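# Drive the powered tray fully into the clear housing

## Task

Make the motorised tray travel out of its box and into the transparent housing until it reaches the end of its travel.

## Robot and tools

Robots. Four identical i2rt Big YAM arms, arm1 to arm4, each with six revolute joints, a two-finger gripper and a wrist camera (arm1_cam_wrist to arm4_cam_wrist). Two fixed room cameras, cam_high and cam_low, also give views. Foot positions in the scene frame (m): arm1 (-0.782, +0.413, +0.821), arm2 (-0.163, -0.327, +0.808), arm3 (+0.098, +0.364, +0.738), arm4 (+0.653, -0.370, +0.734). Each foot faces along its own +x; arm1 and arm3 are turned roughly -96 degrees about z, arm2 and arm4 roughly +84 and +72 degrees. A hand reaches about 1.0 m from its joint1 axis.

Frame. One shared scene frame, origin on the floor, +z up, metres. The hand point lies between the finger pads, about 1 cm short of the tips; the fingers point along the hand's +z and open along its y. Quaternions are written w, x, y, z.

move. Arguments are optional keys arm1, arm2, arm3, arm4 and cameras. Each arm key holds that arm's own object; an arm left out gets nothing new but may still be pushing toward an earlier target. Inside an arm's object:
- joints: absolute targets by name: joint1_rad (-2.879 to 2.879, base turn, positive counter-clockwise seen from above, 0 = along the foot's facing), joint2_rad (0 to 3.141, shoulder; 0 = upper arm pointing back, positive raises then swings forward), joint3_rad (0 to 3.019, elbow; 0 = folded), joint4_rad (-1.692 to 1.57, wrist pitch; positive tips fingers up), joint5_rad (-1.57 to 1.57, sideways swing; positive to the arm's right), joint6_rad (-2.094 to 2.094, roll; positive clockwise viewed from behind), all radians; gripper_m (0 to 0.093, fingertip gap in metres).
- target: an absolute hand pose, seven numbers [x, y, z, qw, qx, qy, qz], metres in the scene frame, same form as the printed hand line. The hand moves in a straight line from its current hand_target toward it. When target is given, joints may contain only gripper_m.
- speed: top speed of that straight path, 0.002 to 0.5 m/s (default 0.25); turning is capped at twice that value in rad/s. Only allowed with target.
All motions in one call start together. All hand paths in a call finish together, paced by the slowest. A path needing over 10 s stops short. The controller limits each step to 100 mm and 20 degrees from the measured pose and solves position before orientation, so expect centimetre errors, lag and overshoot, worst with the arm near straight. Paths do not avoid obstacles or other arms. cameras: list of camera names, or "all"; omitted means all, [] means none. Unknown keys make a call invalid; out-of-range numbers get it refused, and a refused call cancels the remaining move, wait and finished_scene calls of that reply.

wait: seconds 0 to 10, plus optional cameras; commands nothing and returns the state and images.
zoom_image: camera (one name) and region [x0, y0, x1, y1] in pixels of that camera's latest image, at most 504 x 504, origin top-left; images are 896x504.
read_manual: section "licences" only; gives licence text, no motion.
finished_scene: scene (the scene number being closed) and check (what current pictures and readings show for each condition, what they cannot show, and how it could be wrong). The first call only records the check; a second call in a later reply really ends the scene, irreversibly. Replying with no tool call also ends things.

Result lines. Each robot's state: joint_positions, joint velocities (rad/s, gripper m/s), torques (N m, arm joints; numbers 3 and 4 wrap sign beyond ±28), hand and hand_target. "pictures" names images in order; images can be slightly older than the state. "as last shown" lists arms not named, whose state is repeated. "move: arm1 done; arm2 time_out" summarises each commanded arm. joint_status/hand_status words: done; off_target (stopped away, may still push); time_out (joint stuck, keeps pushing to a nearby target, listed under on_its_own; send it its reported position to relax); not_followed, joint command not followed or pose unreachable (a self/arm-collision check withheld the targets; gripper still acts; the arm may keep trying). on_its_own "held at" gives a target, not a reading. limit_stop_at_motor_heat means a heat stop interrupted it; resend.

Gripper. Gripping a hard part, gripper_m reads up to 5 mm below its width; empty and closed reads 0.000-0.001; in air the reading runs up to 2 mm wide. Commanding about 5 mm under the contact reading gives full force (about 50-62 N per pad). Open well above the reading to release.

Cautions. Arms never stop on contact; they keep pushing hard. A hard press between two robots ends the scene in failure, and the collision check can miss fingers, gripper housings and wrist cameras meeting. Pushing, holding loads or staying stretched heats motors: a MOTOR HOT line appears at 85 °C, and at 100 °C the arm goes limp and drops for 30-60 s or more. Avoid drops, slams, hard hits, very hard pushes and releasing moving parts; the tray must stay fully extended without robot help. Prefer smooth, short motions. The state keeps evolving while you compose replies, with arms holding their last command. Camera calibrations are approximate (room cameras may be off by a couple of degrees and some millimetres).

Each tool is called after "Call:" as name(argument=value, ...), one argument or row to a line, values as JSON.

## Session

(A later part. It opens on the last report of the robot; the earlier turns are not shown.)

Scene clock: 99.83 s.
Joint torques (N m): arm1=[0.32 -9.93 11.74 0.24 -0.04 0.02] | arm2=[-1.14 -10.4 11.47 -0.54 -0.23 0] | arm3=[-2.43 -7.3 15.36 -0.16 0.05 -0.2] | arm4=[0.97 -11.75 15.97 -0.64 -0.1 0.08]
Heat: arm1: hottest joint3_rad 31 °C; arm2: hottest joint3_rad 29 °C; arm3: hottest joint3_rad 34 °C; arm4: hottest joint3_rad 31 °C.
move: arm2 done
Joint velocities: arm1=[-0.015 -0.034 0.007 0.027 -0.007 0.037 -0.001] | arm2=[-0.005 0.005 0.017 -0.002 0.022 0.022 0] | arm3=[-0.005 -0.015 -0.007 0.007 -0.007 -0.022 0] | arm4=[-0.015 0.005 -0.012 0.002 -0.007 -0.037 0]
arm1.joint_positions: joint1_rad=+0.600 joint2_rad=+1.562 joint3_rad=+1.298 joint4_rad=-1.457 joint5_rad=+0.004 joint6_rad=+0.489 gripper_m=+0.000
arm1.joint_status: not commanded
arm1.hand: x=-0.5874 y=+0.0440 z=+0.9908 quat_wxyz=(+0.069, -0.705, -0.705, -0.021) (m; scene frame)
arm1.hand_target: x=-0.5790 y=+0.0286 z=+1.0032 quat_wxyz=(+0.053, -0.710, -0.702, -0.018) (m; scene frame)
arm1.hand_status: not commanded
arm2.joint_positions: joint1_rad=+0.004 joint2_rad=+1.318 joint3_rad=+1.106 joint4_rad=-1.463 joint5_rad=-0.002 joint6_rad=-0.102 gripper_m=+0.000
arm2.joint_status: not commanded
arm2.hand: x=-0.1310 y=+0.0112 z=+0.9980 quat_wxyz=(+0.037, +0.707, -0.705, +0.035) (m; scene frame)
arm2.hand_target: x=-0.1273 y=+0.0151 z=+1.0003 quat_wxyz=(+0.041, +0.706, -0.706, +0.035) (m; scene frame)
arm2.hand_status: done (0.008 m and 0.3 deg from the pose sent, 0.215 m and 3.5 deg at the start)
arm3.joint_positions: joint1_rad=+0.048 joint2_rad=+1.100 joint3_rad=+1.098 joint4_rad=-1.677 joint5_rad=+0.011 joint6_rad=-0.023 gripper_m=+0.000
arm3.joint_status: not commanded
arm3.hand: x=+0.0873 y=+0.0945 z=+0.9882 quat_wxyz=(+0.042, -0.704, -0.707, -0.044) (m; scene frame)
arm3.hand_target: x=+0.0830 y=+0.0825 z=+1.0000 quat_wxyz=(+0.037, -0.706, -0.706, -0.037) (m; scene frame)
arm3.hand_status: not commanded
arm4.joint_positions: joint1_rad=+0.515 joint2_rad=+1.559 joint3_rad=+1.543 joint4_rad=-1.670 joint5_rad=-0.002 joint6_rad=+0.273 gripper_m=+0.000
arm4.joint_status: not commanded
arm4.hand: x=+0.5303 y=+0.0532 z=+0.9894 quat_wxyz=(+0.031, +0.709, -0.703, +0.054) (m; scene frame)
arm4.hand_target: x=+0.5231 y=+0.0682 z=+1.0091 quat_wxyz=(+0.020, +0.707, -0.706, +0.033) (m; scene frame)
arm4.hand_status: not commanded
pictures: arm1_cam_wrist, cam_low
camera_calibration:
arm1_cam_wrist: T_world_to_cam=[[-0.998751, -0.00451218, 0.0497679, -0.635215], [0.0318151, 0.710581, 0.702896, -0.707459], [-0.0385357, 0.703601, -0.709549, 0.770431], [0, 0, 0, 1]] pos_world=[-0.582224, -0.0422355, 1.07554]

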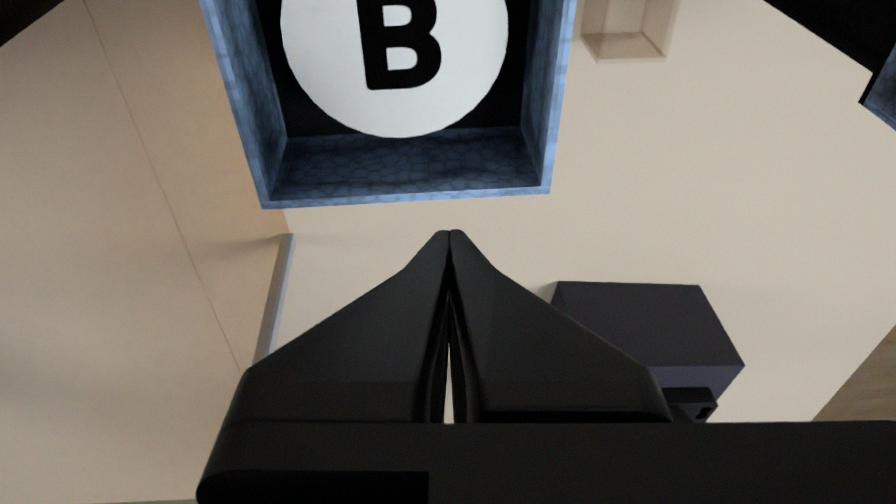

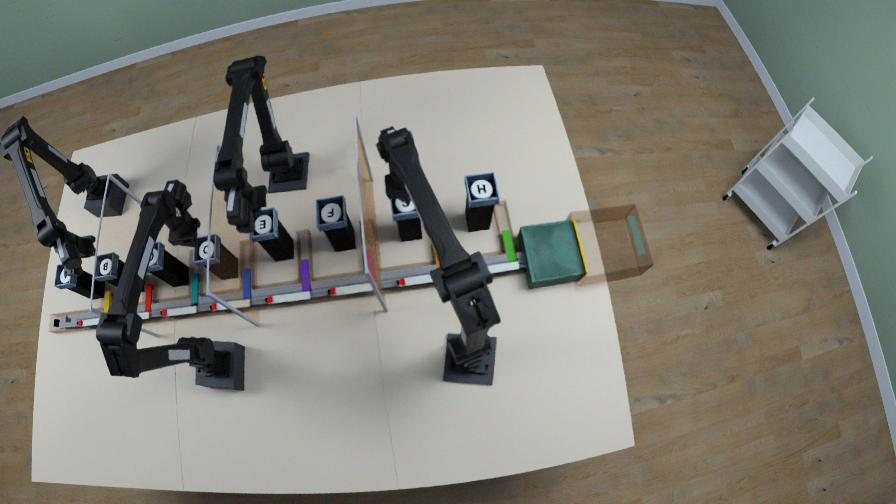

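Call:
move(
  arm1={"target": [-0.572, 0.028, 0.86, -0.0499, 0.7061, 0.7061, 0.0156], "speed": 0.35},
  cameras=["cam_high", "cam_low"],
)

Call:
move(
  arm1={"target": [-0.576, 0.030, 1.0, -0.0499, 0.7061, 0.7061, 0.0156], "speed": 0.35},
  arm2={"target": [-0.127, 0.018, 0.86, 0.037, 0.7061, -0.7061, 0.037], "speed": 0.35},
  cameras=["cam_high", "cam_low"],
)

Call:
move(
  arm2={"target": [-0.127, 0.018, 1.0, 0.037, 0.7061, -0.7061, 0.037], "speed": 0.35},
  arm3={"target": [0.083, 0.080, 0.87, -0.037, 0.7061, 0.7061, 0.037], "speed": 0.35},
  cameras=["cam_high", "cam_low"],
)

Call:
move(
  arm3={"target": [0.083, 0.080, 1.0, -0.037, 0.7061, 0.7061, 0.037], "speed": 0.35},
  arm4={"target": [0.524, 0.075, 0.87, 0.0253, 0.7061, -0.7061, 0.0458], "speed": 0.35},
  cameras=["cam_high", "cam_low"],
)

Scene clock: 101.27 s.
Joint torques (N m): arm1=[1.2 -3.72 3.81 3.55 0.11 0] | arm2=[-1.44 -10.23 11.43 -0.55 -0.2 0.01] | arm3=[-2.43 -7.3 15.36 -0.13 0.06 -0.2] | arm4=[0.91 -11.75 15.97 -0.64 -0.11 0.08]
Heat: arm1: hottest joint3_rad 31 °C; arm2: hottest joint3_rad 30 °C; arm3: hottest joint3_rad 34 °C; arm4: hottest joint3_rad 31 °C.
move: arm1 off_target
Joint velocities: arm1=[-0.005 -0.005 -0.027 -0.012 -0.022 0.007 -0.001] | arm2=[-0.015 0.005 0.002 -0.007 -0.022 -0.022 0] | arm3=[-0.005 -0.015 -0.012 0.002 -0.022 0.007 0] | arm4=[-0.005 0.015 -0.002 -0.012 -0.007 -0.007 0]
arm1.joint_positions: joint1_rad=+0.602 joint2_rad=+1.594 joint3_rad=+1.174 joint4_rad=-1.158 joint5_rad=+0.004 joint6_rad=+0.491 gripper_m=+0.000
arm1.joint_status: not commanded
arm1.hand: x=-0.5733 y=+0.0202 z=+0.9299 quat_wxyz=(+0.000, -0.707, -0.707, +0.000) (m; scene frame)
arm1.hand_target: x=-0.5774 y=+0.0362 z=+0.8670 quat_wxyz=(+0.051, -0.706, -0.706, -0.015) (m; scene frame)
arm1.hand_status: off_target (0.070 m and 5.9 deg from the pose sent, 0.133 m and 2.2 deg at the start)
arm2.joint_positions: joint1_rad=+0.004 joint2_rad=+1.318 joint3_rad=+1.106 joint4_rad=-1.463 joint5_rad=-0.002 joint6_rad=-0.102 gripper_m=+0.000
arm2.joint_status: not commanded
arm2.hand: x=-0.1310 y=+0.0112 z=+0.9980 quat_wxyz=(+0.037, +0.707, -0.705, +0.035) (m; scene frame)
arm2.hand_target: x=-0.1273 y=+0.0151 z=+1.0003 quat_wxyz=(+0.041, +0.706, -0.706, +0.035) (m; scene frame)
arm2.hand_status: not commanded
arm3, arm4: as last shown
pictures: cam_high, cam_low

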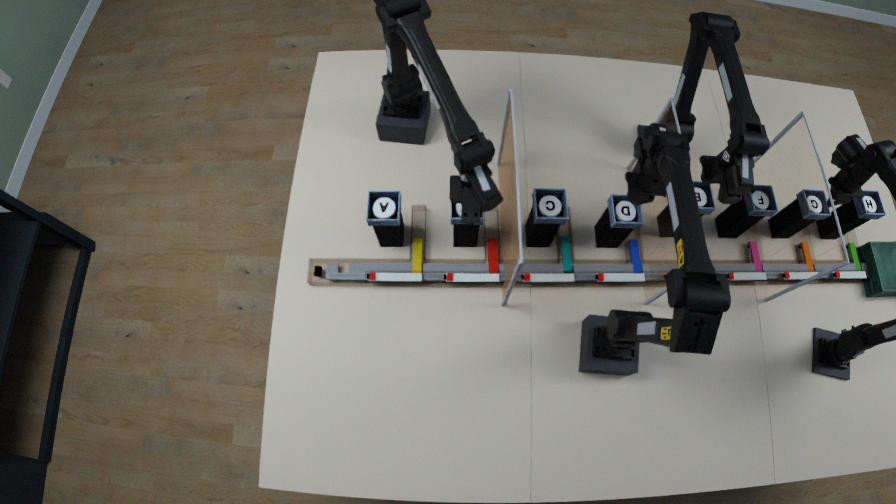

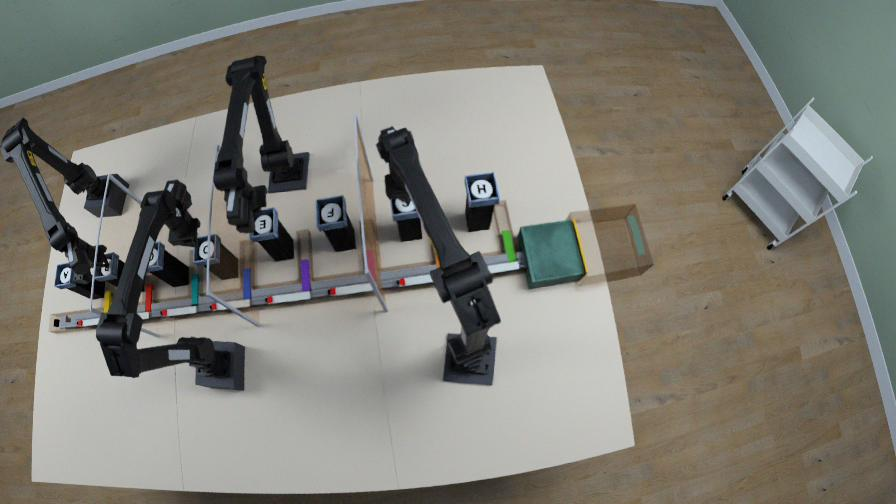

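Scene clock: 102.70 s.
Joint torques (N m): arm1=[1.08 -11.93 11.44 0.2 -0.01 -0.02] | arm2=[-0.5 -3.55 4.33 2.84 0.09 0.11] | arm3=[-2.43 -7.3 15.39 -0.12 0.06 -0.2] | arm4=[0.91 -11.75 15.98 -0.62 -0.1 0.08]
Heat: arm1: hottest joint3_rad 31 °C; arm2: hottest joint3_rad 29 °C; arm3: hottest joint3_rad 34 °C; arm4: hottest joint3_rad 31 °C.
move: arm1 off_target; arm2 off_target
Joint velocities: arm1=[-0.024 0.005 0.012 -0.017 -0.037 -0.066 0.001] | arm2=[-0.015 -0.015 -0.012 -0.012 -0.051 -0.037 -0.001] | arm3=[-0.015 -0.015 -0.007 0.002 -0.051 0.022 0] | arm4=[-0.005 -0.005 -0.002 -0.007 0.022 0.007 0]
arm1.joint_positions: joint1_rad=+0.602 joint2_rad=+1.584 joint3_rad=+1.291 joint4_rad=-1.442 joint5_rad=+0.005 joint6_rad=+0.492 gripper_m=+0.000
arm1.joint_status: not commanded
arm1.hand: x=-0.5856 y=+0.0424 z=+0.9793 quat_wxyz=(+0.075, -0.705, -0.705, -0.023) (m; scene frame)
arm1.hand_target: x=-0.5759 y=+0.0299 z=+1.0004 quat_wxyz=(+0.050, -0.707, -0.706, -0.016) (m; scene frame)
arm1.hand_status: off_target (0.026 m and 3.0 deg from the pose sent, 0.071 m and 5.9 deg at the start)
arm2.joint_positions: joint1_rad=+0.004 joint2_rad=+1.365 joint3_rad=+0.934 joint4_rad=-1.152 joint5_rad=-0.002 joint6_rad=-0.102 gripper_m=+0.000
arm2.joint_status: not commanded
arm2.hand: x=-0.1288 y=+0.0257 z=+0.9182 quat_wxyz=(+0.001, +0.708, -0.706, +0.006) (m; scene frame)
arm2.hand_target: x=-0.1280 y=+0.0100 z=+0.8667 quat_wxyz=(+0.037, +0.706, -0.706, +0.037) (m; scene frame)
arm2.hand_status: off_target (0.059 m and 5.4 deg from the pose sent, 0.138 m and 0.3 deg at the start)
arm3, arm4: as last shown
pictures: cam_high, cam_low

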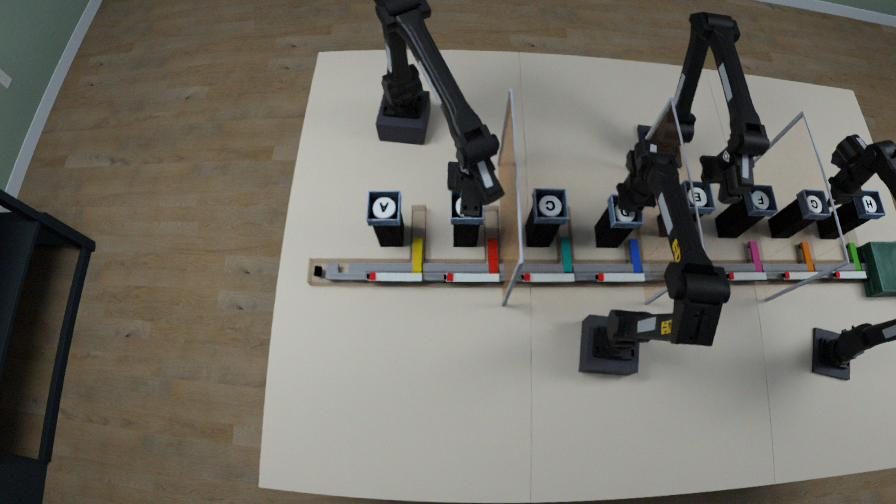

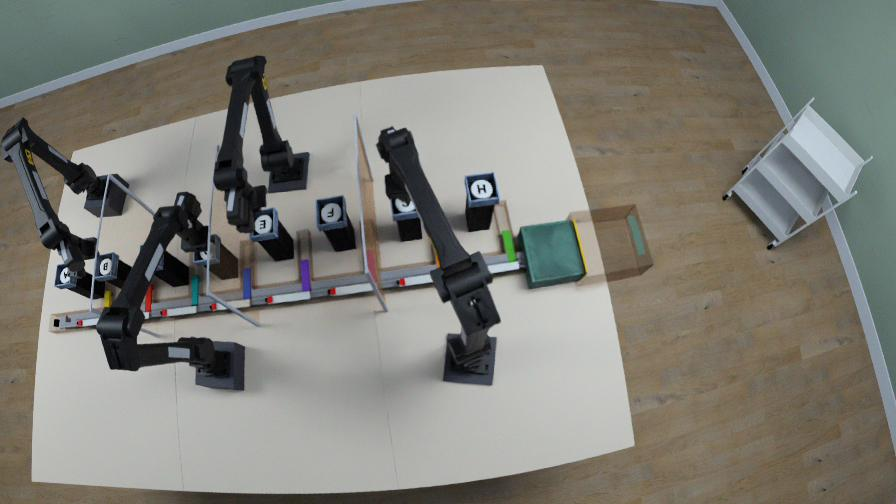

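Scene clock: 103.97 s.
Joint torques (N m): arm1=[0.85 -11.75 11.45 0.16 0 0] | arm2=[-1.26 -11.99 12.98 -0.49 0.08 0.04] | arm3=[-2.67 -0.32 2.82 3.52 -0.01 -0.23] | arm4=[0.91 -11.75 15.97 -0.62 -0.11 0.08]
Heat: arm1: hottest joint3_rad 32 °C; arm2: hottest joint3_rad 30 °C; arm3: hottest joint3_rad 34 °C; arm4: hottest joint3_rad 31 °C.
move: arm2 off_target; arm3 off_target
Joint velocities: arm1=[-0.005 -0.005 -0.012 -0.017 -0.051 0.007 -0.001] | arm2=[-0.005 -0.005 -0.007 0.007 -0.037 0.037 0.001] | arm3=[-0.005 -0.005 -0.002 -0.007 0.051 -0.007 0] | arm4=[0.005 0.005 -0.002 -0.002 0.037 0.007 0]
arm1.joint_positions: joint1_rad=+0.602 joint2_rad=+1.584 joint3_rad=+1.291 joint4_rad=-1.442 joint5_rad=+0.005 joint6_rad=+0.492 gripper_m=+0.000
arm1.joint_status: not commanded
arm1.hand: x=-0.5856 y=+0.0425 z=+0.9794 quat_wxyz=(+0.075, -0.705, -0.705, -0.023) (m; scene frame)
arm1.hand_target: x=-0.5759 y=+0.0299 z=+1.0004 quat_wxyz=(+0.050, -0.707, -0.706, -0.016) (m; scene frame)
arm1.hand_status: not commanded
arm2.joint_positions: joint1_rad=+0.004 joint2_rad=+1.342 joint3_rad=+1.091 joint4_rad=-1.459 joint5_rad=-0.001 joint6_rad=-0.102 gripper_m=+0.000
arm2.joint_status: not commanded
arm2.hand: x=-0.1311 y=+0.0086 z=+0.9849 quat_wxyz=(+0.050, +0.706, -0.705, +0.046) (m; scene frame)
arm2.hand_target: x=-0.1271 y=+0.0182 z=+1.0000 quat_wxyz=(+0.037, +0.706, -0.706, +0.037) (m; scene frame)
arm2.hand_status: off_target (0.018 m and 1.9 deg from the pose sent, 0.082 m and 5.4 deg at the start)
arm3.joint_positions: joint1_rad=+0.047 joint2_rad=+1.052 joint3_rad=+0.939 joint4_rad=-1.424 joint5_rad=+0.011 joint6_rad=-0.023 gripper_m=+0.000
arm3.joint_status: not commanded
arm3.hand: x=+0.0872 y=+0.0805 z=+0.9387 quat_wxyz=(-0.007, -0.707, -0.707, +0.007) (m; scene frame)
arm3.hand_target: x=+0.0841 y=+0.0923 z=+0.8785 quat_wxyz=(+0.036, -0.706, -0.706, -0.038) (m; scene frame)
arm3.hand_status: off_target (0.069 m and 7.1 deg from the pose sent, 0.119 m and 1.0 deg at the start)
arm4: as last shown
pictures: cam_high, cam_low

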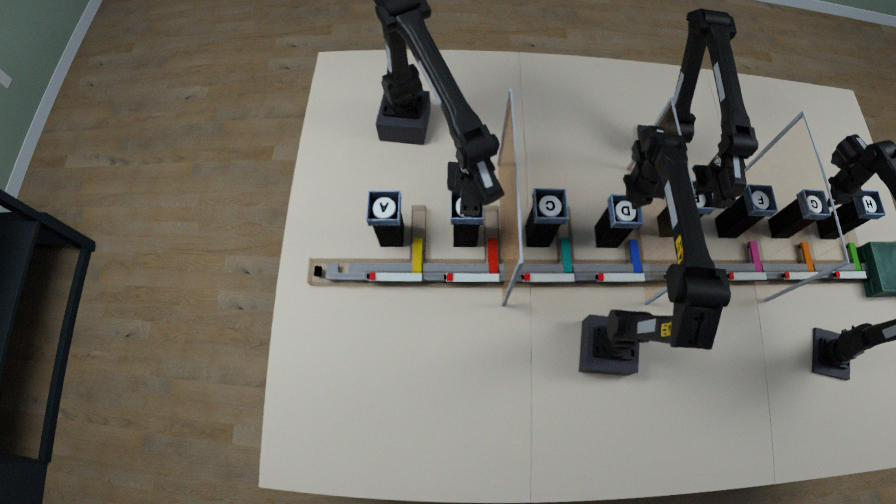

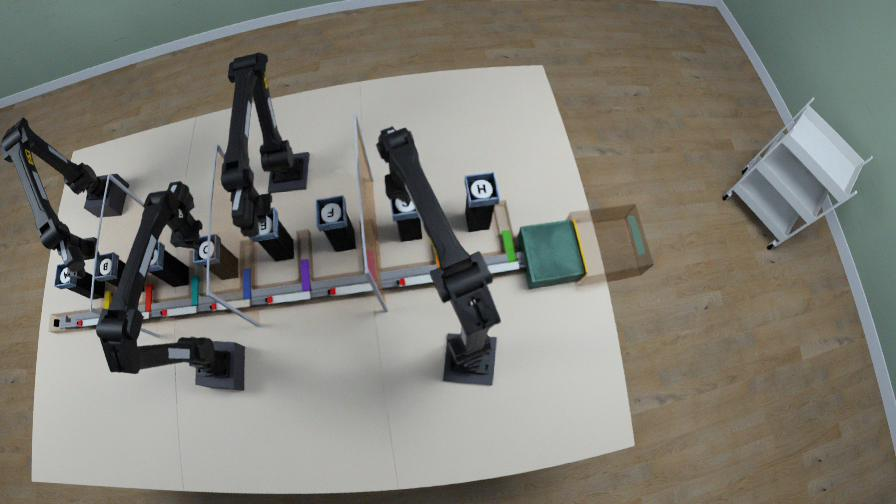

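Scene clock: 105.23 s.
Joint torques (N m): arm1=[0.97 -11.99 11.45 0.18 0 -0.01] | arm2=[-0.67 -12.22 13.01 -0.57 0.08 0.04] | arm3=[-2.32 -7.3 15.02 -0.12 0.03 -0.19] | arm4=[0.62 -5.83 4.53 1.96 0 0.05]
Heat: arm1: hottest joint3_rad 32 °C; arm2: hottest joint3_rad 30 °C; arm3: hottest joint3_rad 34 °C; arm4: hottest joint3_rad 31 °C.
move: arm3 off_target; arm4 off_target
Joint velocities: arm1=[-0.015 0.005 0.002 -0.017 0.022 0.007 0] | arm2=[0.005 -0.005 0.002 -0.007 0.007 -0.022 0.001] | arm3=[-0.005 -0.005 0.007 -0.017 0.022 -0.007 -0.002] | arm4=[-0.005 0.005 -0.002 0.002 -0.037 -0.051 -0.001]
arm1: as last shown
arm2.joint_positions: joint1_rad=+0.004 joint2_rad=+1.342 joint3_rad=+1.091 joint4_rad=-1.459 joint5_rad=-0.001 joint6_rad=-0.102 gripper_m=+0.000
arm2.joint_status: not commanded
arm2.hand: x=-0.1311 y=+0.0086 z=+0.9849 quat_wxyz=(+0.050, +0.706, -0.705, +0.046) (m; scene frame)
arm2.hand_target: x=-0.1271 y=+0.0182 z=+1.0000 quat_wxyz=(+0.037, +0.706, -0.706, +0.037) (m; scene frame)
arm2.hand_status: not commanded
arm3.joint_positions: joint1_rad=+0.047 joint2_rad=+1.107 joint3_rad=+1.108 joint4_rad=-1.675 joint5_rad=+0.011 joint6_rad=-0.023 gripper_m=+0.000
arm3.joint_status: not commanded
arm3.hand: x=+0.0868 y=+0.0905 z=+0.9901 quat_wxyz=(+0.041, -0.705, -0.707, -0.042) (m; scene frame)
arm3.hand_target: x=+0.0830 y=+0.0794 z=+1.0003 quat_wxyz=(+0.037, -0.706, -0.706, -0.037) (m; scene frame)
arm3.hand_status: off_target (0.015 m and 0.7 deg from the pose sent, 0.061 m and 7.1 deg at the start)
arm4.joint_positions: joint1_rad=+0.515 joint2_rad=+1.561 joint3_rad=+1.393 joint4_rad=-1.416 joint5_rad=-0.002 joint6_rad=+0.273 gripper_m=+0.000
arm4.joint_status: not commanded
arm4.hand: x=+0.5248 y=+0.0724 z=+0.9299 quat_wxyz=(+0.006, +0.710, -0.704, +0.009) (m; scene frame)
arm4.hand_target: x=+0.5255 y=+0.0694 z=+0.8736 quat_wxyz=(+0.025, +0.706, -0.706, +0.046) (m; scene frame)
arm4.hand_status: off_target (0.060 m and 4.7 deg from the pose sent, 0.122 m and 1.2 deg at the start)
pictures: cam_high, cam_low

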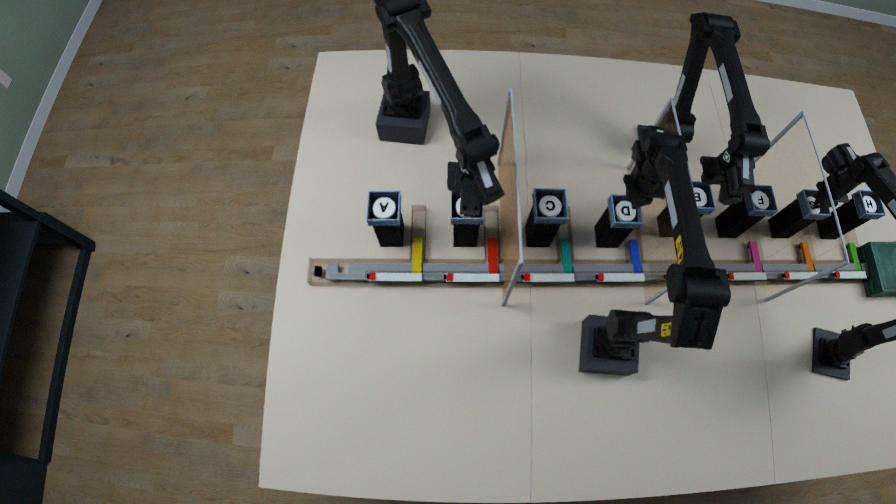

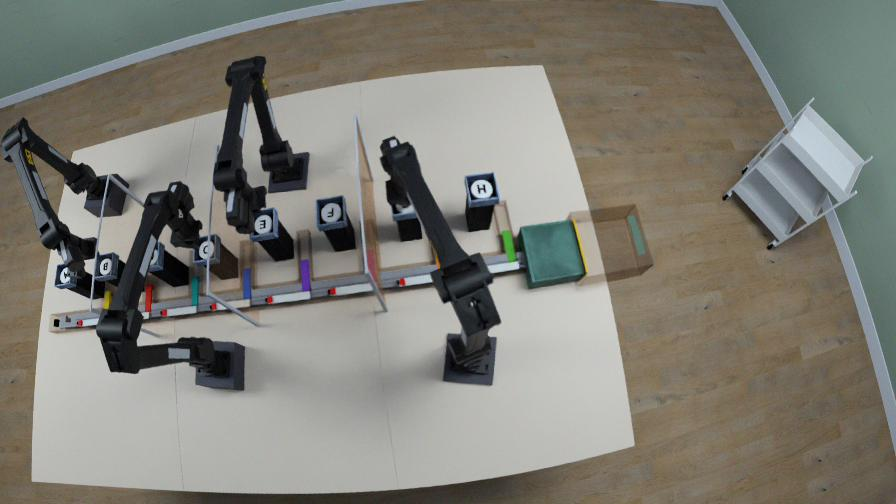

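Call:
move(
  arm4={"target": [0.524, 0.075, 1.01, 0.0253, 0.7061, -0.7061, 0.0458], "speed": 0.35},
  arm3={"target": [0.301, 0.080, 1.01, -0.0514, 0.7061, 0.7061, 0.0097], "speed": 0.4},
  cameras=[],
)

Call:
move(
  arm3={"target": [0.305, 0.075, 0.87, -0.0514, 0.7061, 0.7061, 0.0097], "speed": 0.35},
  arm4={"target": [0.743, 0.070, 1.01, 0.037, 0.7061, -0.7061, 0.037], "speed": 0.4},
  cameras=["cam_high", "cam_low"],
)

Call:
move(
  arm3={"target": [0.301, 0.080, 1.01, -0.0514, 0.7061, 0.7061, 0.0097], "speed": 0.35},
  arm4={"target": [0.743, 0.070, 0.87, 0.037, 0.7061, -0.7061, 0.037], "speed": 0.4},
  cameras=["cam_high", "cam_low"],
)

Scene clock: 107.27 s.
Joint torques (N m): arm1=[0.79 -11.99 11.44 0.2 -0.01 -0.01] | arm2=[-1.2 -11.93 13.05 -0.49 0.11 0.05] | arm3=[-0.32 -10.58 15.31 -0.16 0.11 0] | arm4=[0.56 -13.86 15.5 -0.68 -0.01 0.03]
Heat: arm1: hottest joint3_rad 32 °C; arm2: hottest joint3_rad 30 °C; arm3: hottest joint3_rad 34 °C; arm4: hottest joint3_rad 32 °C.
move: arm3 off_target; arm4 off_target
Joint velocities: arm1=[0.005 -0.015 -0.002 0.002 -0.051 0.022 0] | arm2=[-0.015 -0.005 -0.012 -0.012 0.066 -0.081 0.001] | arm3=[-0.015 -0.005 -0.007 0.002 -0.051 -0.037 -0.001] | arm4=[-0.005 -0.005 -0.007 0.002 -0.051 0.007 -0.001]
arm1, arm2: as last shown
arm3.joint_positions: joint1_rad=+0.698 joint2_rad=+1.291 joint3_rad=+1.274 joint4_rad=-1.674 joint5_rad=+0.025 joint6_rad=+0.632 gripper_m=+0.000
arm3.joint_status: not commanded
arm3.hand: x=+0.2883 y=+0.0868 z=+0.9995 quat_wxyz=(+0.062, -0.706, -0.706, -0.006) (m; scene frame)
arm3.hand_target: x=+0.2982 y=+0.0787 z=+1.0093 quat_wxyz=(+0.055, -0.706, -0.706, -0.002) (m; scene frame)
arm3.hand_status: off_target (0.018 m and 1.3 deg from the pose sent, 0.215 m and 3.9 deg at the start)
arm4.joint_positions: joint1_rad=+0.515 joint2_rad=+1.589 joint3_rad=+1.561 joint4_rad=-1.670 joint5_rad=-0.002 joint6_rad=+0.273 gripper_m=+0.000
arm4.joint_status: not commanded
arm4.hand: x=+0.5279 y=+0.0614 z=+0.9832 quat_wxyz=(+0.034, +0.708, -0.703, +0.059) (m; scene frame)
arm4.hand_target: x=+0.5244 y=+0.0736 z=+1.0093 quat_wxyz=(+0.018, +0.707, -0.706, +0.033) (m; scene frame)
arm4.hand_status: off_target (0.030 m and 1.8 deg from the pose sent, 0.080 m and 4.7 deg at the start; a joint's target at an end of its range on 33 of 52 steps)
pictures: none
No camera images: "cameras" was empty.

Scene clock: 108.97 s.
Joint torques (N m): arm1=[0.91 -11.87 11.45 0.16 0 -0.01] | arm2=[-0.56 -11.87 13.15 -0.65 0.11 0.05] | arm3=[-0.73 -3.78 4.57 2.76 -0.16 -0.09] | arm4=[0.85 -13.45 12.52 -0.59 -0.16 -0.19]
Heat: arm1: hottest joint3_rad 33 °C; arm2: hottest joint3_rad 30 °C; arm3: hottest joint3_rad 34 °C; arm4: hottest joint3_rad 32 °C.
move: arm3 off_target; arm4 off_target
Joint velocities: arm1=[-0.015 -0.005 0.007 -0.012 -0.022 0.037 0] | arm2=[0.005 -0.005 -0.002 -0.002 -0.037 0.066 -0.002] | arm3=[-0.005 -0.005 -0.002 -0.022 0.022 -0.007 -0.001] | arm4=[-0.005 0.005 0.007 0.007 0.022 -0.037 0]
arm1, arm2: as last shown
arm3.joint_positions: joint1_rad=+0.698 joint2_rad=+1.263 joint3_rad=+1.090 joint4_rad=-1.373 joint5_rad=+0.017 joint6_rad=+0.633 gripper_m=+0.000
arm3.joint_status: not commanded
arm3.hand: x=+0.3014 y=+0.0729 z=+0.9371 quat_wxyz=(-0.010, -0.708, -0.706, +0.002) (m; scene frame)
arm3.hand_target: x=+0.2983 y=+0.0833 z=+0.8767 quat_wxyz=(+0.052, -0.706, -0.706, -0.009) (m; scene frame)
arm3.hand_status: off_target (0.067 m and 7.2 deg from the pose sent, 0.131 m and 1.3 deg at the start)
arm4.joint_positions: joint1_rad=+0.029 joint2_rad=+1.561 joint3_rad=+1.561 joint4_rad=-1.670 joint5_rad=+0.025 joint6_rad=-0.186 gripper_m=+0.000
arm4.joint_status: not commanded
arm4.hand: x=+0.7469 y=+0.0651 z=+0.9959 quat_wxyz=(+0.036, +0.700, -0.712, +0.042) (m; scene frame)
arm4.hand_target: x=+0.7451 y=+0.0700 z=+1.0097 quat_wxyz=(+0.026, +0.706, -0.707, +0.033) (m; scene frame)
arm4.hand_status: off_target (0.015 m and 1.2 deg from the pose sent, 0.217 m and 2.6 deg at the start; a joint's target at an end of its range on 41 of 51 steps)
pictures: cam_high, cam_low

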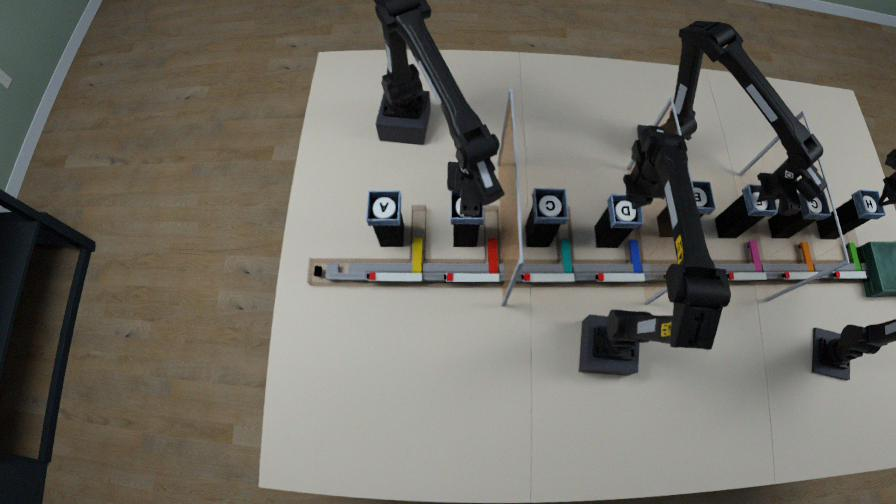

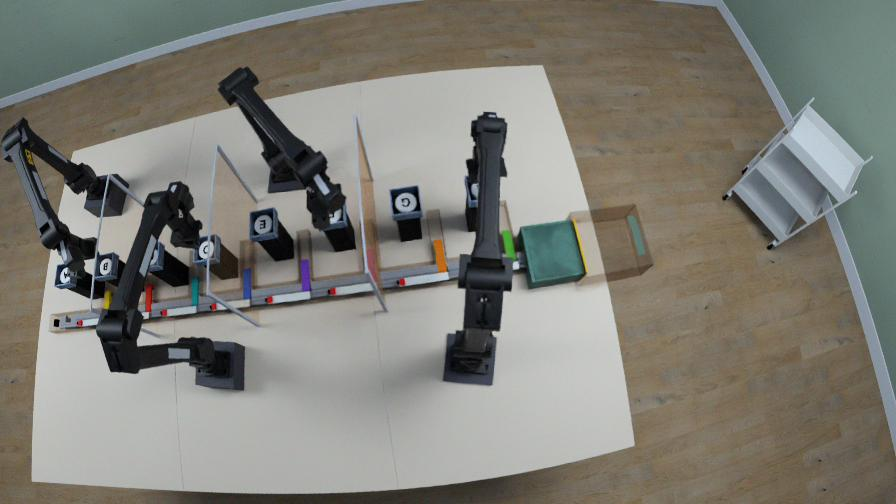

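Scene clock: 110.23 s.
Joint torques (N m): arm1=[1.03 -11.87 11.45 0.17 -0.01 -0.01] | arm2=[-0.97 -12.04 13.01 -0.54 0.07 0.05] | arm3=[-0.32 -10.17 14.94 -0.08 -0.14 -0.04] | arm4=[1.03 -3.14 2.89 1.72 -0.25 -0.15]
Heat: arm1: hottest joint3_rad 33 °C; arm2: hottest joint3_rad 30 °C; arm3: hottest joint3_rad 34 °C; arm4: hottest joint3_rad 32 °C.
move: arm3 off_target; arm4 off_target
Joint velocities: arm1=[0.005 -0.005 0.002 -0.002 0.007 0.007 0] | arm2=[-0.005 -0.005 -0.002 0.012 -0.037 -0.11 0] | arm3=[-0.015 0.015 0.007 -0.007 -0.051 0.022 0] | arm4=[0.005 -0.005 -0.012 -0.007 -0.022 -0.037 0]
arm1, arm2: as last shown
arm3.joint_positions: joint1_rad=+0.698 joint2_rad=+1.287 joint3_rad=+1.282 joint4_rad=-1.672 joint5_rad=+0.016 joint6_rad=+0.633 gripper_m=+0.000
arm3.joint_status: not commanded
arm3.hand: x=+0.2908 y=+0.0860 z=+1.0033 quat_wxyz=(+0.055, -0.707, -0.705, -0.009) (m; scene frame)
arm3.hand_target: x=+0.3015 y=+0.0792 z=+1.0105 quat_wxyz=(+0.051, -0.706, -0.706, -0.009) (m; scene frame)
arm3.hand_status: off_target (0.014 m and 0.4 deg from the pose sent, 0.073 m and 7.2 deg at the start)
arm4.joint_positions: joint1_rad=+0.030 joint2_rad=+1.496 joint3_rad=+1.365 joint4_rad=-1.402 joint5_rad=+0.020 joint6_rad=-0.186 gripper_m=+0.000
arm4.joint_status: not commanded
arm4.hand: x=+0.7471 y=+0.0705 z=+0.9479 quat_wxyz=(-0.020, +0.700, -0.714, +0.002) (m; scene frame)
arm4.hand_target: x=+0.7415 y=+0.0615 z=+0.8766 quat_wxyz=(+0.037, +0.706, -0.706, +0.037) (m; scene frame)
arm4.hand_status: off_target (0.078 m and 7.7 deg from the pose sent, 0.126 m and 1.2 deg at the start)
pictures: cam_high, cam_low

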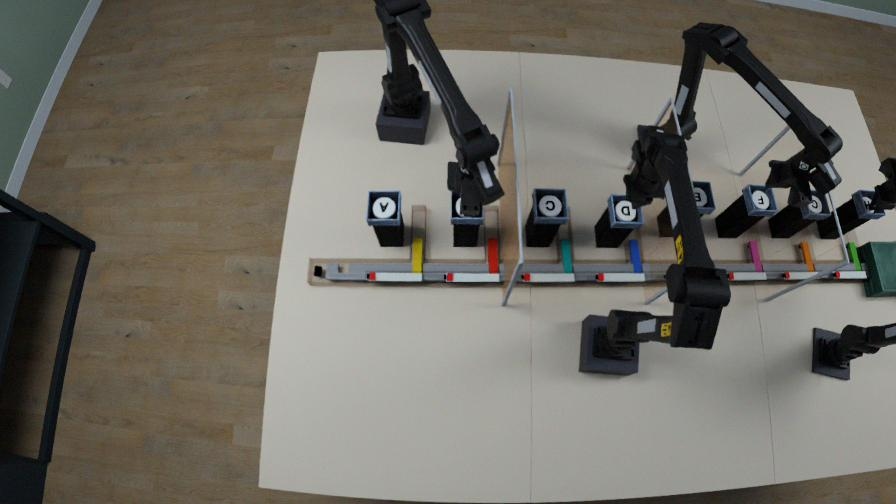

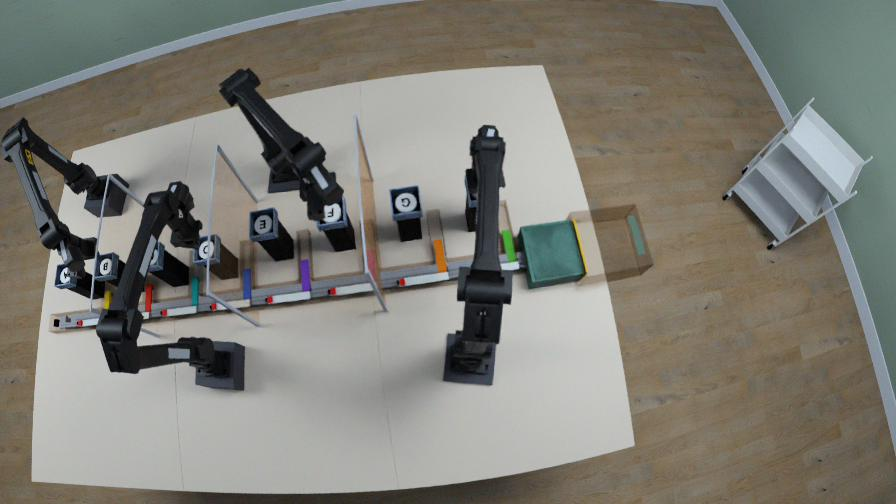

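Call:
move(
  arm4={"target": [0.743, 0.060, 0.85, 0.037, 0.7061, -0.7061, 0.037], "speed": 0.4},
  cameras=["arm4_cam_wrist"],
)

Call:
move(
  arm4={"joints": {"joint2_rad": 1.72, "joint3_rad": 1.30, "joint4_rad": -1.38}},
  cameras=["arm4_cam_wrist", "cam_high"],
)

Scene clock: 112.27 s.
Joint torques (N m): arm1=[0.79 -11.93 11.37 0.17 0 -0.02] | arm2=[-1.08 -12.16 13.01 -0.66 0.11 0.03] | arm3=[-0.26 -10.23 14.94 -0.12 -0.14 -0.04] | arm4=[0.67 -1.03 1.22 1.36 -0.24 -0.17]
Heat: arm1: hottest joint3_rad 33 °C; arm2: hottest joint3_rad 30 °C; arm3: hottest joint3_rad 34 °C; arm4: hottest joint3_rad 31 °C.
move: arm4 off_target
Joint velocities: arm1=[-0.024 -0.005 -0.007 0.002 -0.066 -0.037 -0.001] | arm2=[-0.005 -0.005 0.012 -0.002 0.051 0.007 0.001] | arm3=[-0.015 0.005 -0.012 0.007 -0.007 0.007 -0.001] | arm4=[-0.015 -0.024 -0.002 -0.012 -0.007 -0.007 0]
arm1, arm2: as last shown
arm3.joint_positions: joint1_rad=+0.698 joint2_rad=+1.287 joint3_rad=+1.282 joint4_rad=-1.672 joint5_rad=+0.016 joint6_rad=+0.633 gripper_m=+0.000
arm3.joint_status: not commanded
arm3.hand: x=+0.2908 y=+0.0860 z=+1.0033 quat_wxyz=(+0.055, -0.707, -0.705, -0.009) (m; scene frame)
arm3.hand_target: x=+0.3015 y=+0.0792 z=+1.0105 quat_wxyz=(+0.051, -0.706, -0.706, -0.009) (m; scene frame)
arm3.hand_status: not commanded
arm4.joint_positions: joint1_rad=+0.030 joint2_rad=+1.463 joint3_rad=+1.318 joint4_rad=-1.341 joint5_rad=+0.020 joint6_rad=-0.189 gripper_m=+0.000
arm4.joint_status: not commanded
arm4.hand: x=+0.7467 y=+0.0687 z=+0.9448 quat_wxyz=(-0.039, +0.701, -0.712, -0.011) (m; scene frame)
arm4.hand_target: x=+0.7410 y=+0.0487 z=+0.8600 quat_wxyz=(+0.037, +0.707, -0.706, +0.037) (m; scene frame)
arm4.hand_status: off_target (0.095 m and 10.4 deg from the pose sent, 0.099 m and 7.7 deg at the start)
pictures: arm4_cam_wrist
camera_calibration:
arm4_cam_wrist: T_world_to_cam=[[0.998637, -0.0149828, 0.049991, -0.793433], [-0.0393007, -0.846157, 0.531483, -0.410278], [0.0343371, -0.532724, -0.845592, 0.93443], [0, 0, 0, 1]] pos_world=[0.744142, 0.138746, 1.04787]

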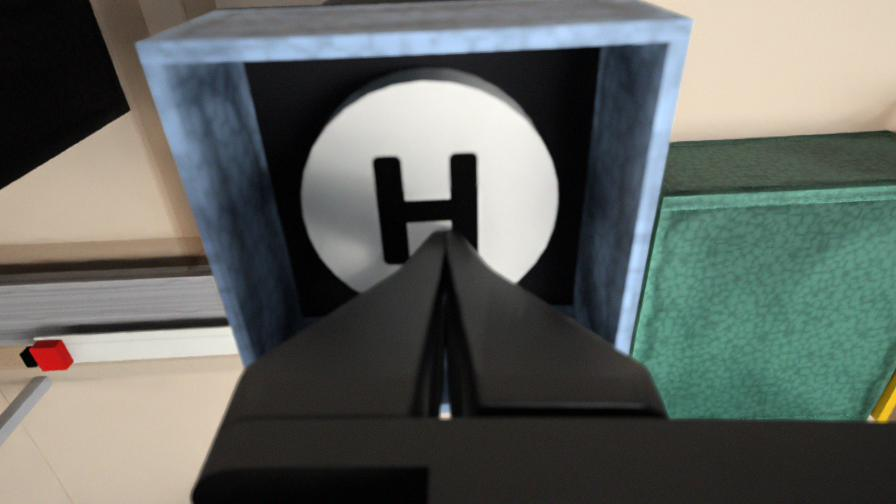

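Scene clock: 114.20 s.
Joint torques (N m): arm1=[0.97 -11.87 11.45 0.18 -0.01 0] | arm2=[-1.03 -11.99 13.08 -0.72 0.1 0.06] | arm3=[-0.26 -10.17 14.97 -0.13 -0.13 -0.04] | arm4=[0.67 4.84 2.11 1.81 -0.2 -0.17]
Heat: arm1: hottest joint3_rad 34 °C; arm2: hottest joint3_rad 30 °C; arm3: hottest joint3_rad 34 °C; arm4: hottest joint3_rad 31 °C.
move: arm4 time_out
Joint velocities: arm1=[0.015 -0.024 0.007 0.002 0.037 0.066 0.001] | arm2=[-0.015 0.005 -0.022 0.012 -0.007 -0.037 0] | arm3=[-0.015 -0.015 0.007 -0.022 0.022 0.007 -0.001] | arm4=[-0.015 -0.024 0.007 0.002 -0.051 0.037 0]
arm1, arm2, arm3: as last shown
arm4.joint_positions: joint1_rad=+0.030 joint2_rad=+1.526 joint3_rad=+1.386 joint4_rad=-1.430 joint5_rad=+0.019 joint6_rad=-0.190 gripper_m=+0.000
arm4.joint_status: joint2_rad time_out (moved +0.064 of +0.257); the others done
arm4.on_its_own: joint2_rad reads +1.526 and still pushes toward +1.720 since a time_out
arm4.hand: x=+0.7473 y=+0.0723 z=+0.9430 quat_wxyz=(-0.004, +0.702, -0.712, +0.012) (m; scene frame)
arm4.hand_target: x=+0.7432 y=+0.0590 z=+0.8303 quat_wxyz=(+0.093, +0.703, -0.701, +0.073) (m; scene frame)
arm4.hand_status: not commanded
pictures: arm4_cam_wrist, cam_high
camera_calibration:
arm4_cam_wrist: T_world_to_cam=[[0.999403, -0.010786, 0.032815, -0.778524], [-0.0283345, -0.799341, 0.60021, -0.482637], [0.0197565, -0.600781, -0.799169, 0.906863], [0, 0, 0, 1]] pos_world=[0.746467, 0.150638, 1.03997]

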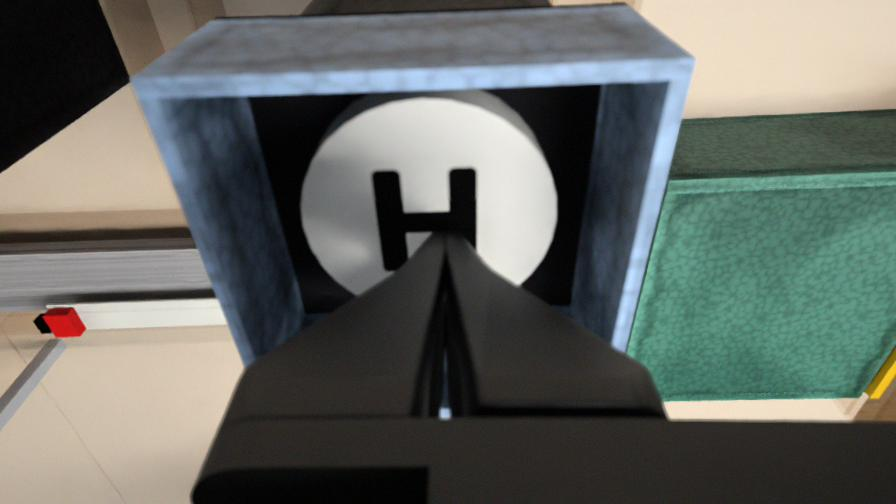

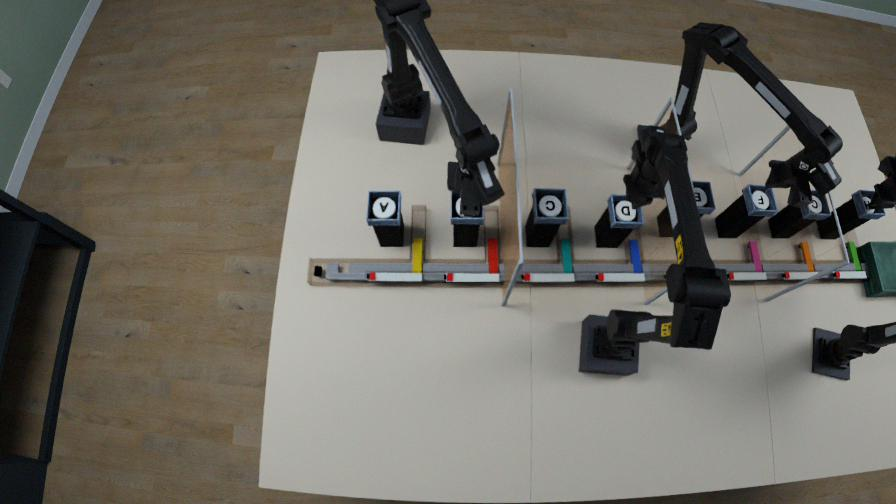

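Call:
move(
  cameras=["arm4_cam_wrist", "arm2_cam_wrist"],
)

Scene clock: 116.20 s.
Joint torques (N m): arm1=[0.67 -11.69 11.47 0.21 0 -0.01] | arm2=[-0.91 -12.1 13.03 -0.5 0.1 0.04] | arm3=[-0.21 -10.17 14.98 -0.16 -0.14 -0.04] | arm4=[0.73 4.84 2.11 1.83 -0.2 -0.17]
Heat: arm1: hottest joint3_rad 34 °C; arm2: hottest joint3_rad 30 °C; arm3: hottest joint3_rad 34 °C; arm4: hottest joint3_rad 31 °C.
Joint velocities: arm1=[-0.015 0.005 0.012 -0.017 0.081 -0.007 0] | arm2=[-0.005 0.005 0.007 -0.017 0.022 -0.051 0] | arm3=[-0.015 0.005 0.007 0.002 0.022 -0.007 0.001] | arm4=[0.005 -0.005 -0.007 -0.012 0.007 -0.007 0]
arm1.joint_positions: joint1_rad=+0.602 joint2_rad=+1.584 joint3_rad=+1.291 joint4_rad=-1.442 joint5_rad=+0.005 joint6_rad=+0.492 gripper_m=+0.000
arm1.joint_status: not commanded
arm1.hand: x=-0.5856 y=+0.0425 z=+0.9794 quat_wxyz=(+0.075, -0.705, -0.705, -0.023) (m; scene frame)
arm1.hand_target: x=-0.5759 y=+0.0299 z=+1.0004 quat_wxyz=(+0.050, -0.707, -0.706, -0.016) (m; scene frame)
arm1.hand_status: not commanded
arm2.joint_positions: joint1_rad=+0.004 joint2_rad=+1.342 joint3_rad=+1.091 joint4_rad=-1.459 joint5_rad=-0.001 joint6_rad=-0.102 gripper_m=+0.000
arm2.joint_status: not commanded
arm2.hand: x=-0.1311 y=+0.0086 z=+0.9849 quat_wxyz=(+0.050, +0.706, -0.705, +0.046) (m; scene frame)
arm2.hand_target: x=-0.1271 y=+0.0182 z=+1.0000 quat_wxyz=(+0.037, +0.706, -0.706, +0.037) (m; scene frame)
arm2.hand_status: not commanded
arm3.joint_positions: joint1_rad=+0.698 joint2_rad=+1.287 joint3_rad=+1.282 joint4_rad=-1.672 joint5_rad=+0.016 joint6_rad=+0.633 gripper_m=+0.000
arm3.joint_status: not commanded
arm3.hand: x=+0.2908 y=+0.0860 z=+1.0033 quat_wxyz=(+0.055, -0.707, -0.705, -0.009) (m; scene frame)
arm3.hand_target: x=+0.3015 y=+0.0792 z=+1.0105 quat_wxyz=(+0.051, -0.706, -0.706, -0.009) (m; scene frame)
arm3.hand_status: not commanded
arm4.joint_positions: joint1_rad=+0.030 joint2_rad=+1.526 joint3_rad=+1.386 joint4_rad=-1.430 joint5_rad=+0.019 joint6_rad=-0.190 gripper_m=+0.000
arm4.joint_status: joint2_rad time_out (moved +0.064 of +0.257); the others done
arm4.on_its_own: joint2_rad reads +1.526 and still pushes toward +1.720 since a time_out
arm4.hand: x=+0.7473 y=+0.0723 z=+0.9429 quat_wxyz=(-0.004, +0.702, -0.712, +0.012) (m; scene frame)
arm4.hand_target: x=+0.7432 y=+0.0590 z=+0.8302 quat_wxyz=(+0.093, +0.703, -0.701, +0.074) (m; scene frame)
arm4.hand_status: not commanded
pictures: arm2_cam_wrist, arm4_cam_wrist
camera_calibration:
arm2_cam_wrist: T_world_to_cam=[[0.999925, 0.0109673, 0.00541813, 0.123739], [0.00410351, -0.717992, 0.696039, -0.674696], [0.0115238, -0.695965, -0.717983, 0.842324], [0, 0, 0, 1]] pos_world=[-0.130668, 0.100445, 1.07372]
arm4_cam_wrist: T_world_to_cam=[[0.999406, -0.0107756, 0.0327418, -0.778459], [-0.0282895, -0.799116, 0.600511, -0.482848], [0.0196936, -0.60108, -0.798946, 0.906608], [0, 0, 0, 1]] pos_world=[0.746482, 0.150704, 1.03977]

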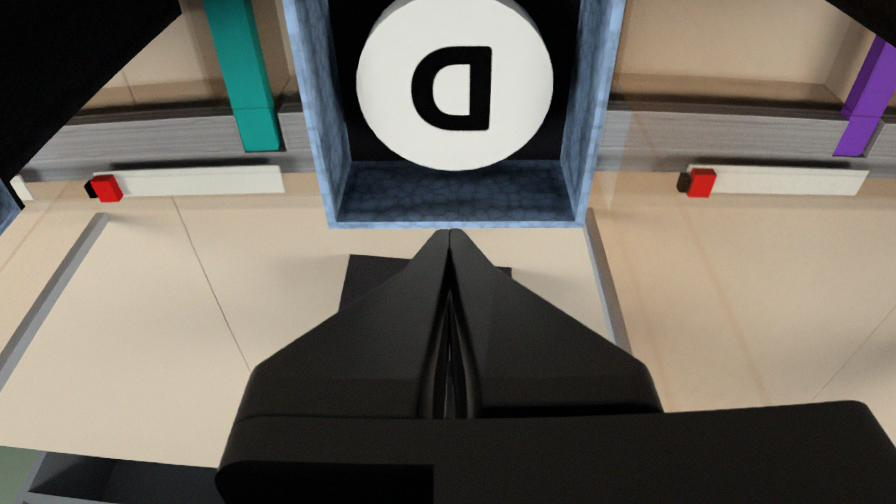

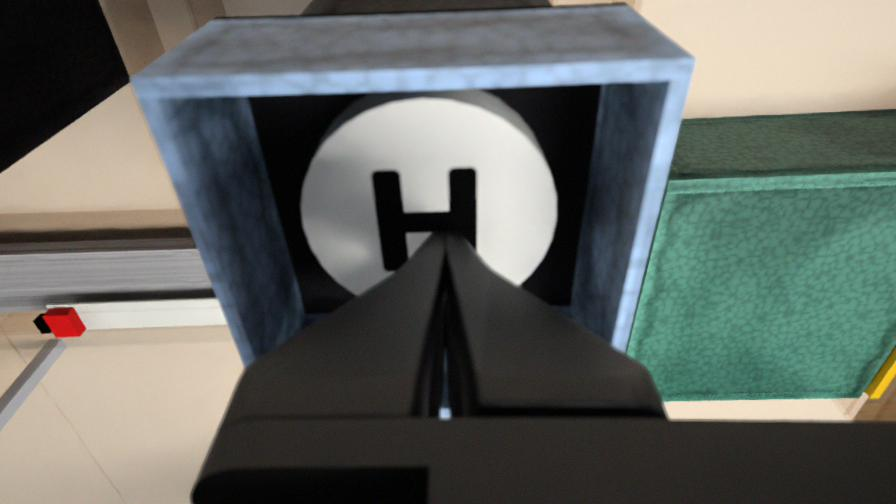

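Call:
move(
  arm4={"target": [0.743, 0.07, 1.01, 0.037, 0.7061, -0.7061, 0.037], "speed": 0.4},
  cameras=[],
)

Call:
move(
  arm4={"target": [0.743, 0.07, 1.0, 0.0, 1.0, 0.0, 0.0], "speed": 0.5},
  cameras=["arm4_cam_wrist", "cam_low"],
)

Scene clock: 118.30 s.
Joint torques (N m): arm1=[0.73 -11.93 11.43 0.18 -0.01 -0.01] | arm2=[-1.49 -12.28 12.98 -0.44 0.08 0.06] | arm3=[-0.15 -10.23 14.99 -0.1 -0.13 -0.05] | arm4=[0.97 -12.92 15.73 -0.65 -0.16 -0.13]
Heat: arm1: hottest joint3_rad 34 °C; arm2: hottest joint3_rad 30 °C; arm3: hottest joint3_rad 34 °C; arm4: hottest joint3_rad 31 °C.
move: arm4 off_target
Joint velocities: arm1=[0.005 -0.005 -0.012 -0.022 0.022 -0.022 0.001] | arm2=[-0.015 0.015 -0.002 0.002 -0.022 0.022 0.001] | arm3=[0.005 -0.005 0.007 -0.002 0.037 -0.007 -0.001] | arm4=[-0.005 -0.024 0.002 -0.007 0.051 -0.051 -0.001]
arm1, arm2, arm3: as last shown
arm4.joint_positions: joint1_rad=+0.030 joint2_rad=+1.553 joint3_rad=+1.519 joint4_rad=-1.670 joint5_rad=+0.019 joint6_rad=-0.190 gripper_m=+0.000
arm4.joint_status: not commanded
arm4.hand: x=+0.7432 y=+0.0540 z=+0.9842 quat_wxyz=(+0.052, +0.701, -0.710, +0.049) (m; scene frame)
arm4.hand_target: x=+0.7427 y=+0.0685 z=+1.0094 quat_wxyz=(+0.028, +0.707, -0.706, +0.031) (m; scene frame)
arm4.hand_status: off_target (0.030 m and 2.3 deg from the pose sent, 0.067 m and 5.5 deg at the start; pose on its path clipped on 3 of 41 steps; a joint's target at an end of its range on 24 of 41 steps)
pictures: none
No camera images: "cameras" was empty.

Scene clock: 121.07 s.
Joint torques (N m): arm1=[0.79 -11.93 11.43 0.18 -0.01 0] | arm2=[-1.26 -12.34 13.14 -0.58 0.1 0.08] | arm3=[-0.26 -10.29 14.94 -0.16 -0.15 -0.05] | arm4=[0.03 -15.44 8.96 0.17 -0.24 -0.16]
Heat: arm1: hottest joint3_rad 35 °C; arm2: hottest joint3_rad 30 °C; arm3: hottest joint3_rad 34 °C; arm4: hottest joint3_rad 31 °C.
move: arm4 off_target
Joint velocities: arm1=[-0.005 0.005 -0.007 0.002 -0.051 -0.007 -0.001] | arm2=[-0.005 -0.005 0.007 0.012 0.007 -0.037 -0.001] | arm3=[-0.015 0.005 0.002 0.002 -0.051 -0.022 0.001] | arm4=[-0.005 -0.015 0.002 0.007 -0.037 0.022 0.001]
arm1, arm2, arm3: as last shown
arm4.joint_positions: joint1_rad=+0.036 joint2_rad=+1.535 joint3_rad=+1.519 joint4_rad=-1.581 joint5_rad=-0.002 joint6_rad=-1.761 gripper_m=+0.000
arm4.joint_status: not commanded
arm4.hand: x=+0.7412 y=+0.0743 z=+0.9899 quat_wxyz=(+0.017, +1.000, -0.004, -0.002) (m; scene frame)
arm4.hand_target: x=+0.7429 y=+0.0701 z=+1.0002 quat_wxyz=(+0.000, +1.000, -0.001, +0.000) (m; scene frame)
arm4.hand_status: off_target (0.011 m and 2.0 deg from the pose sent, 0.023 m and 91.0 deg at the start)
pictures: arm4_cam_wrist, cam_low
camera_calibration:
arm4_cam_wrist: T_world_to_cam=[[0.00571064, 0.999716, -0.0231508, -0.0571138], [0.808315, 0.00901504, 0.588682, -1.17814], [0.588723, -0.0220749, -0.808033, 0.48971], [0, 0, 0, 1]] pos_world=[0.664329, 0.0785289, 1.08793]

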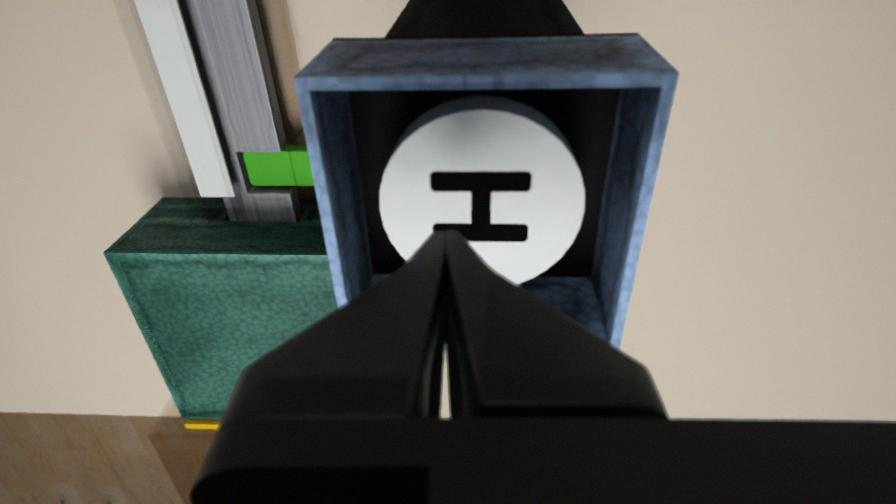

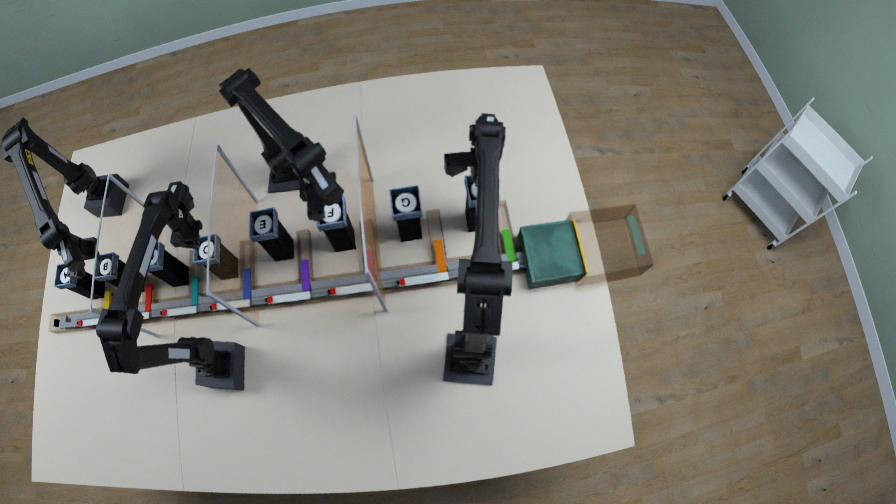

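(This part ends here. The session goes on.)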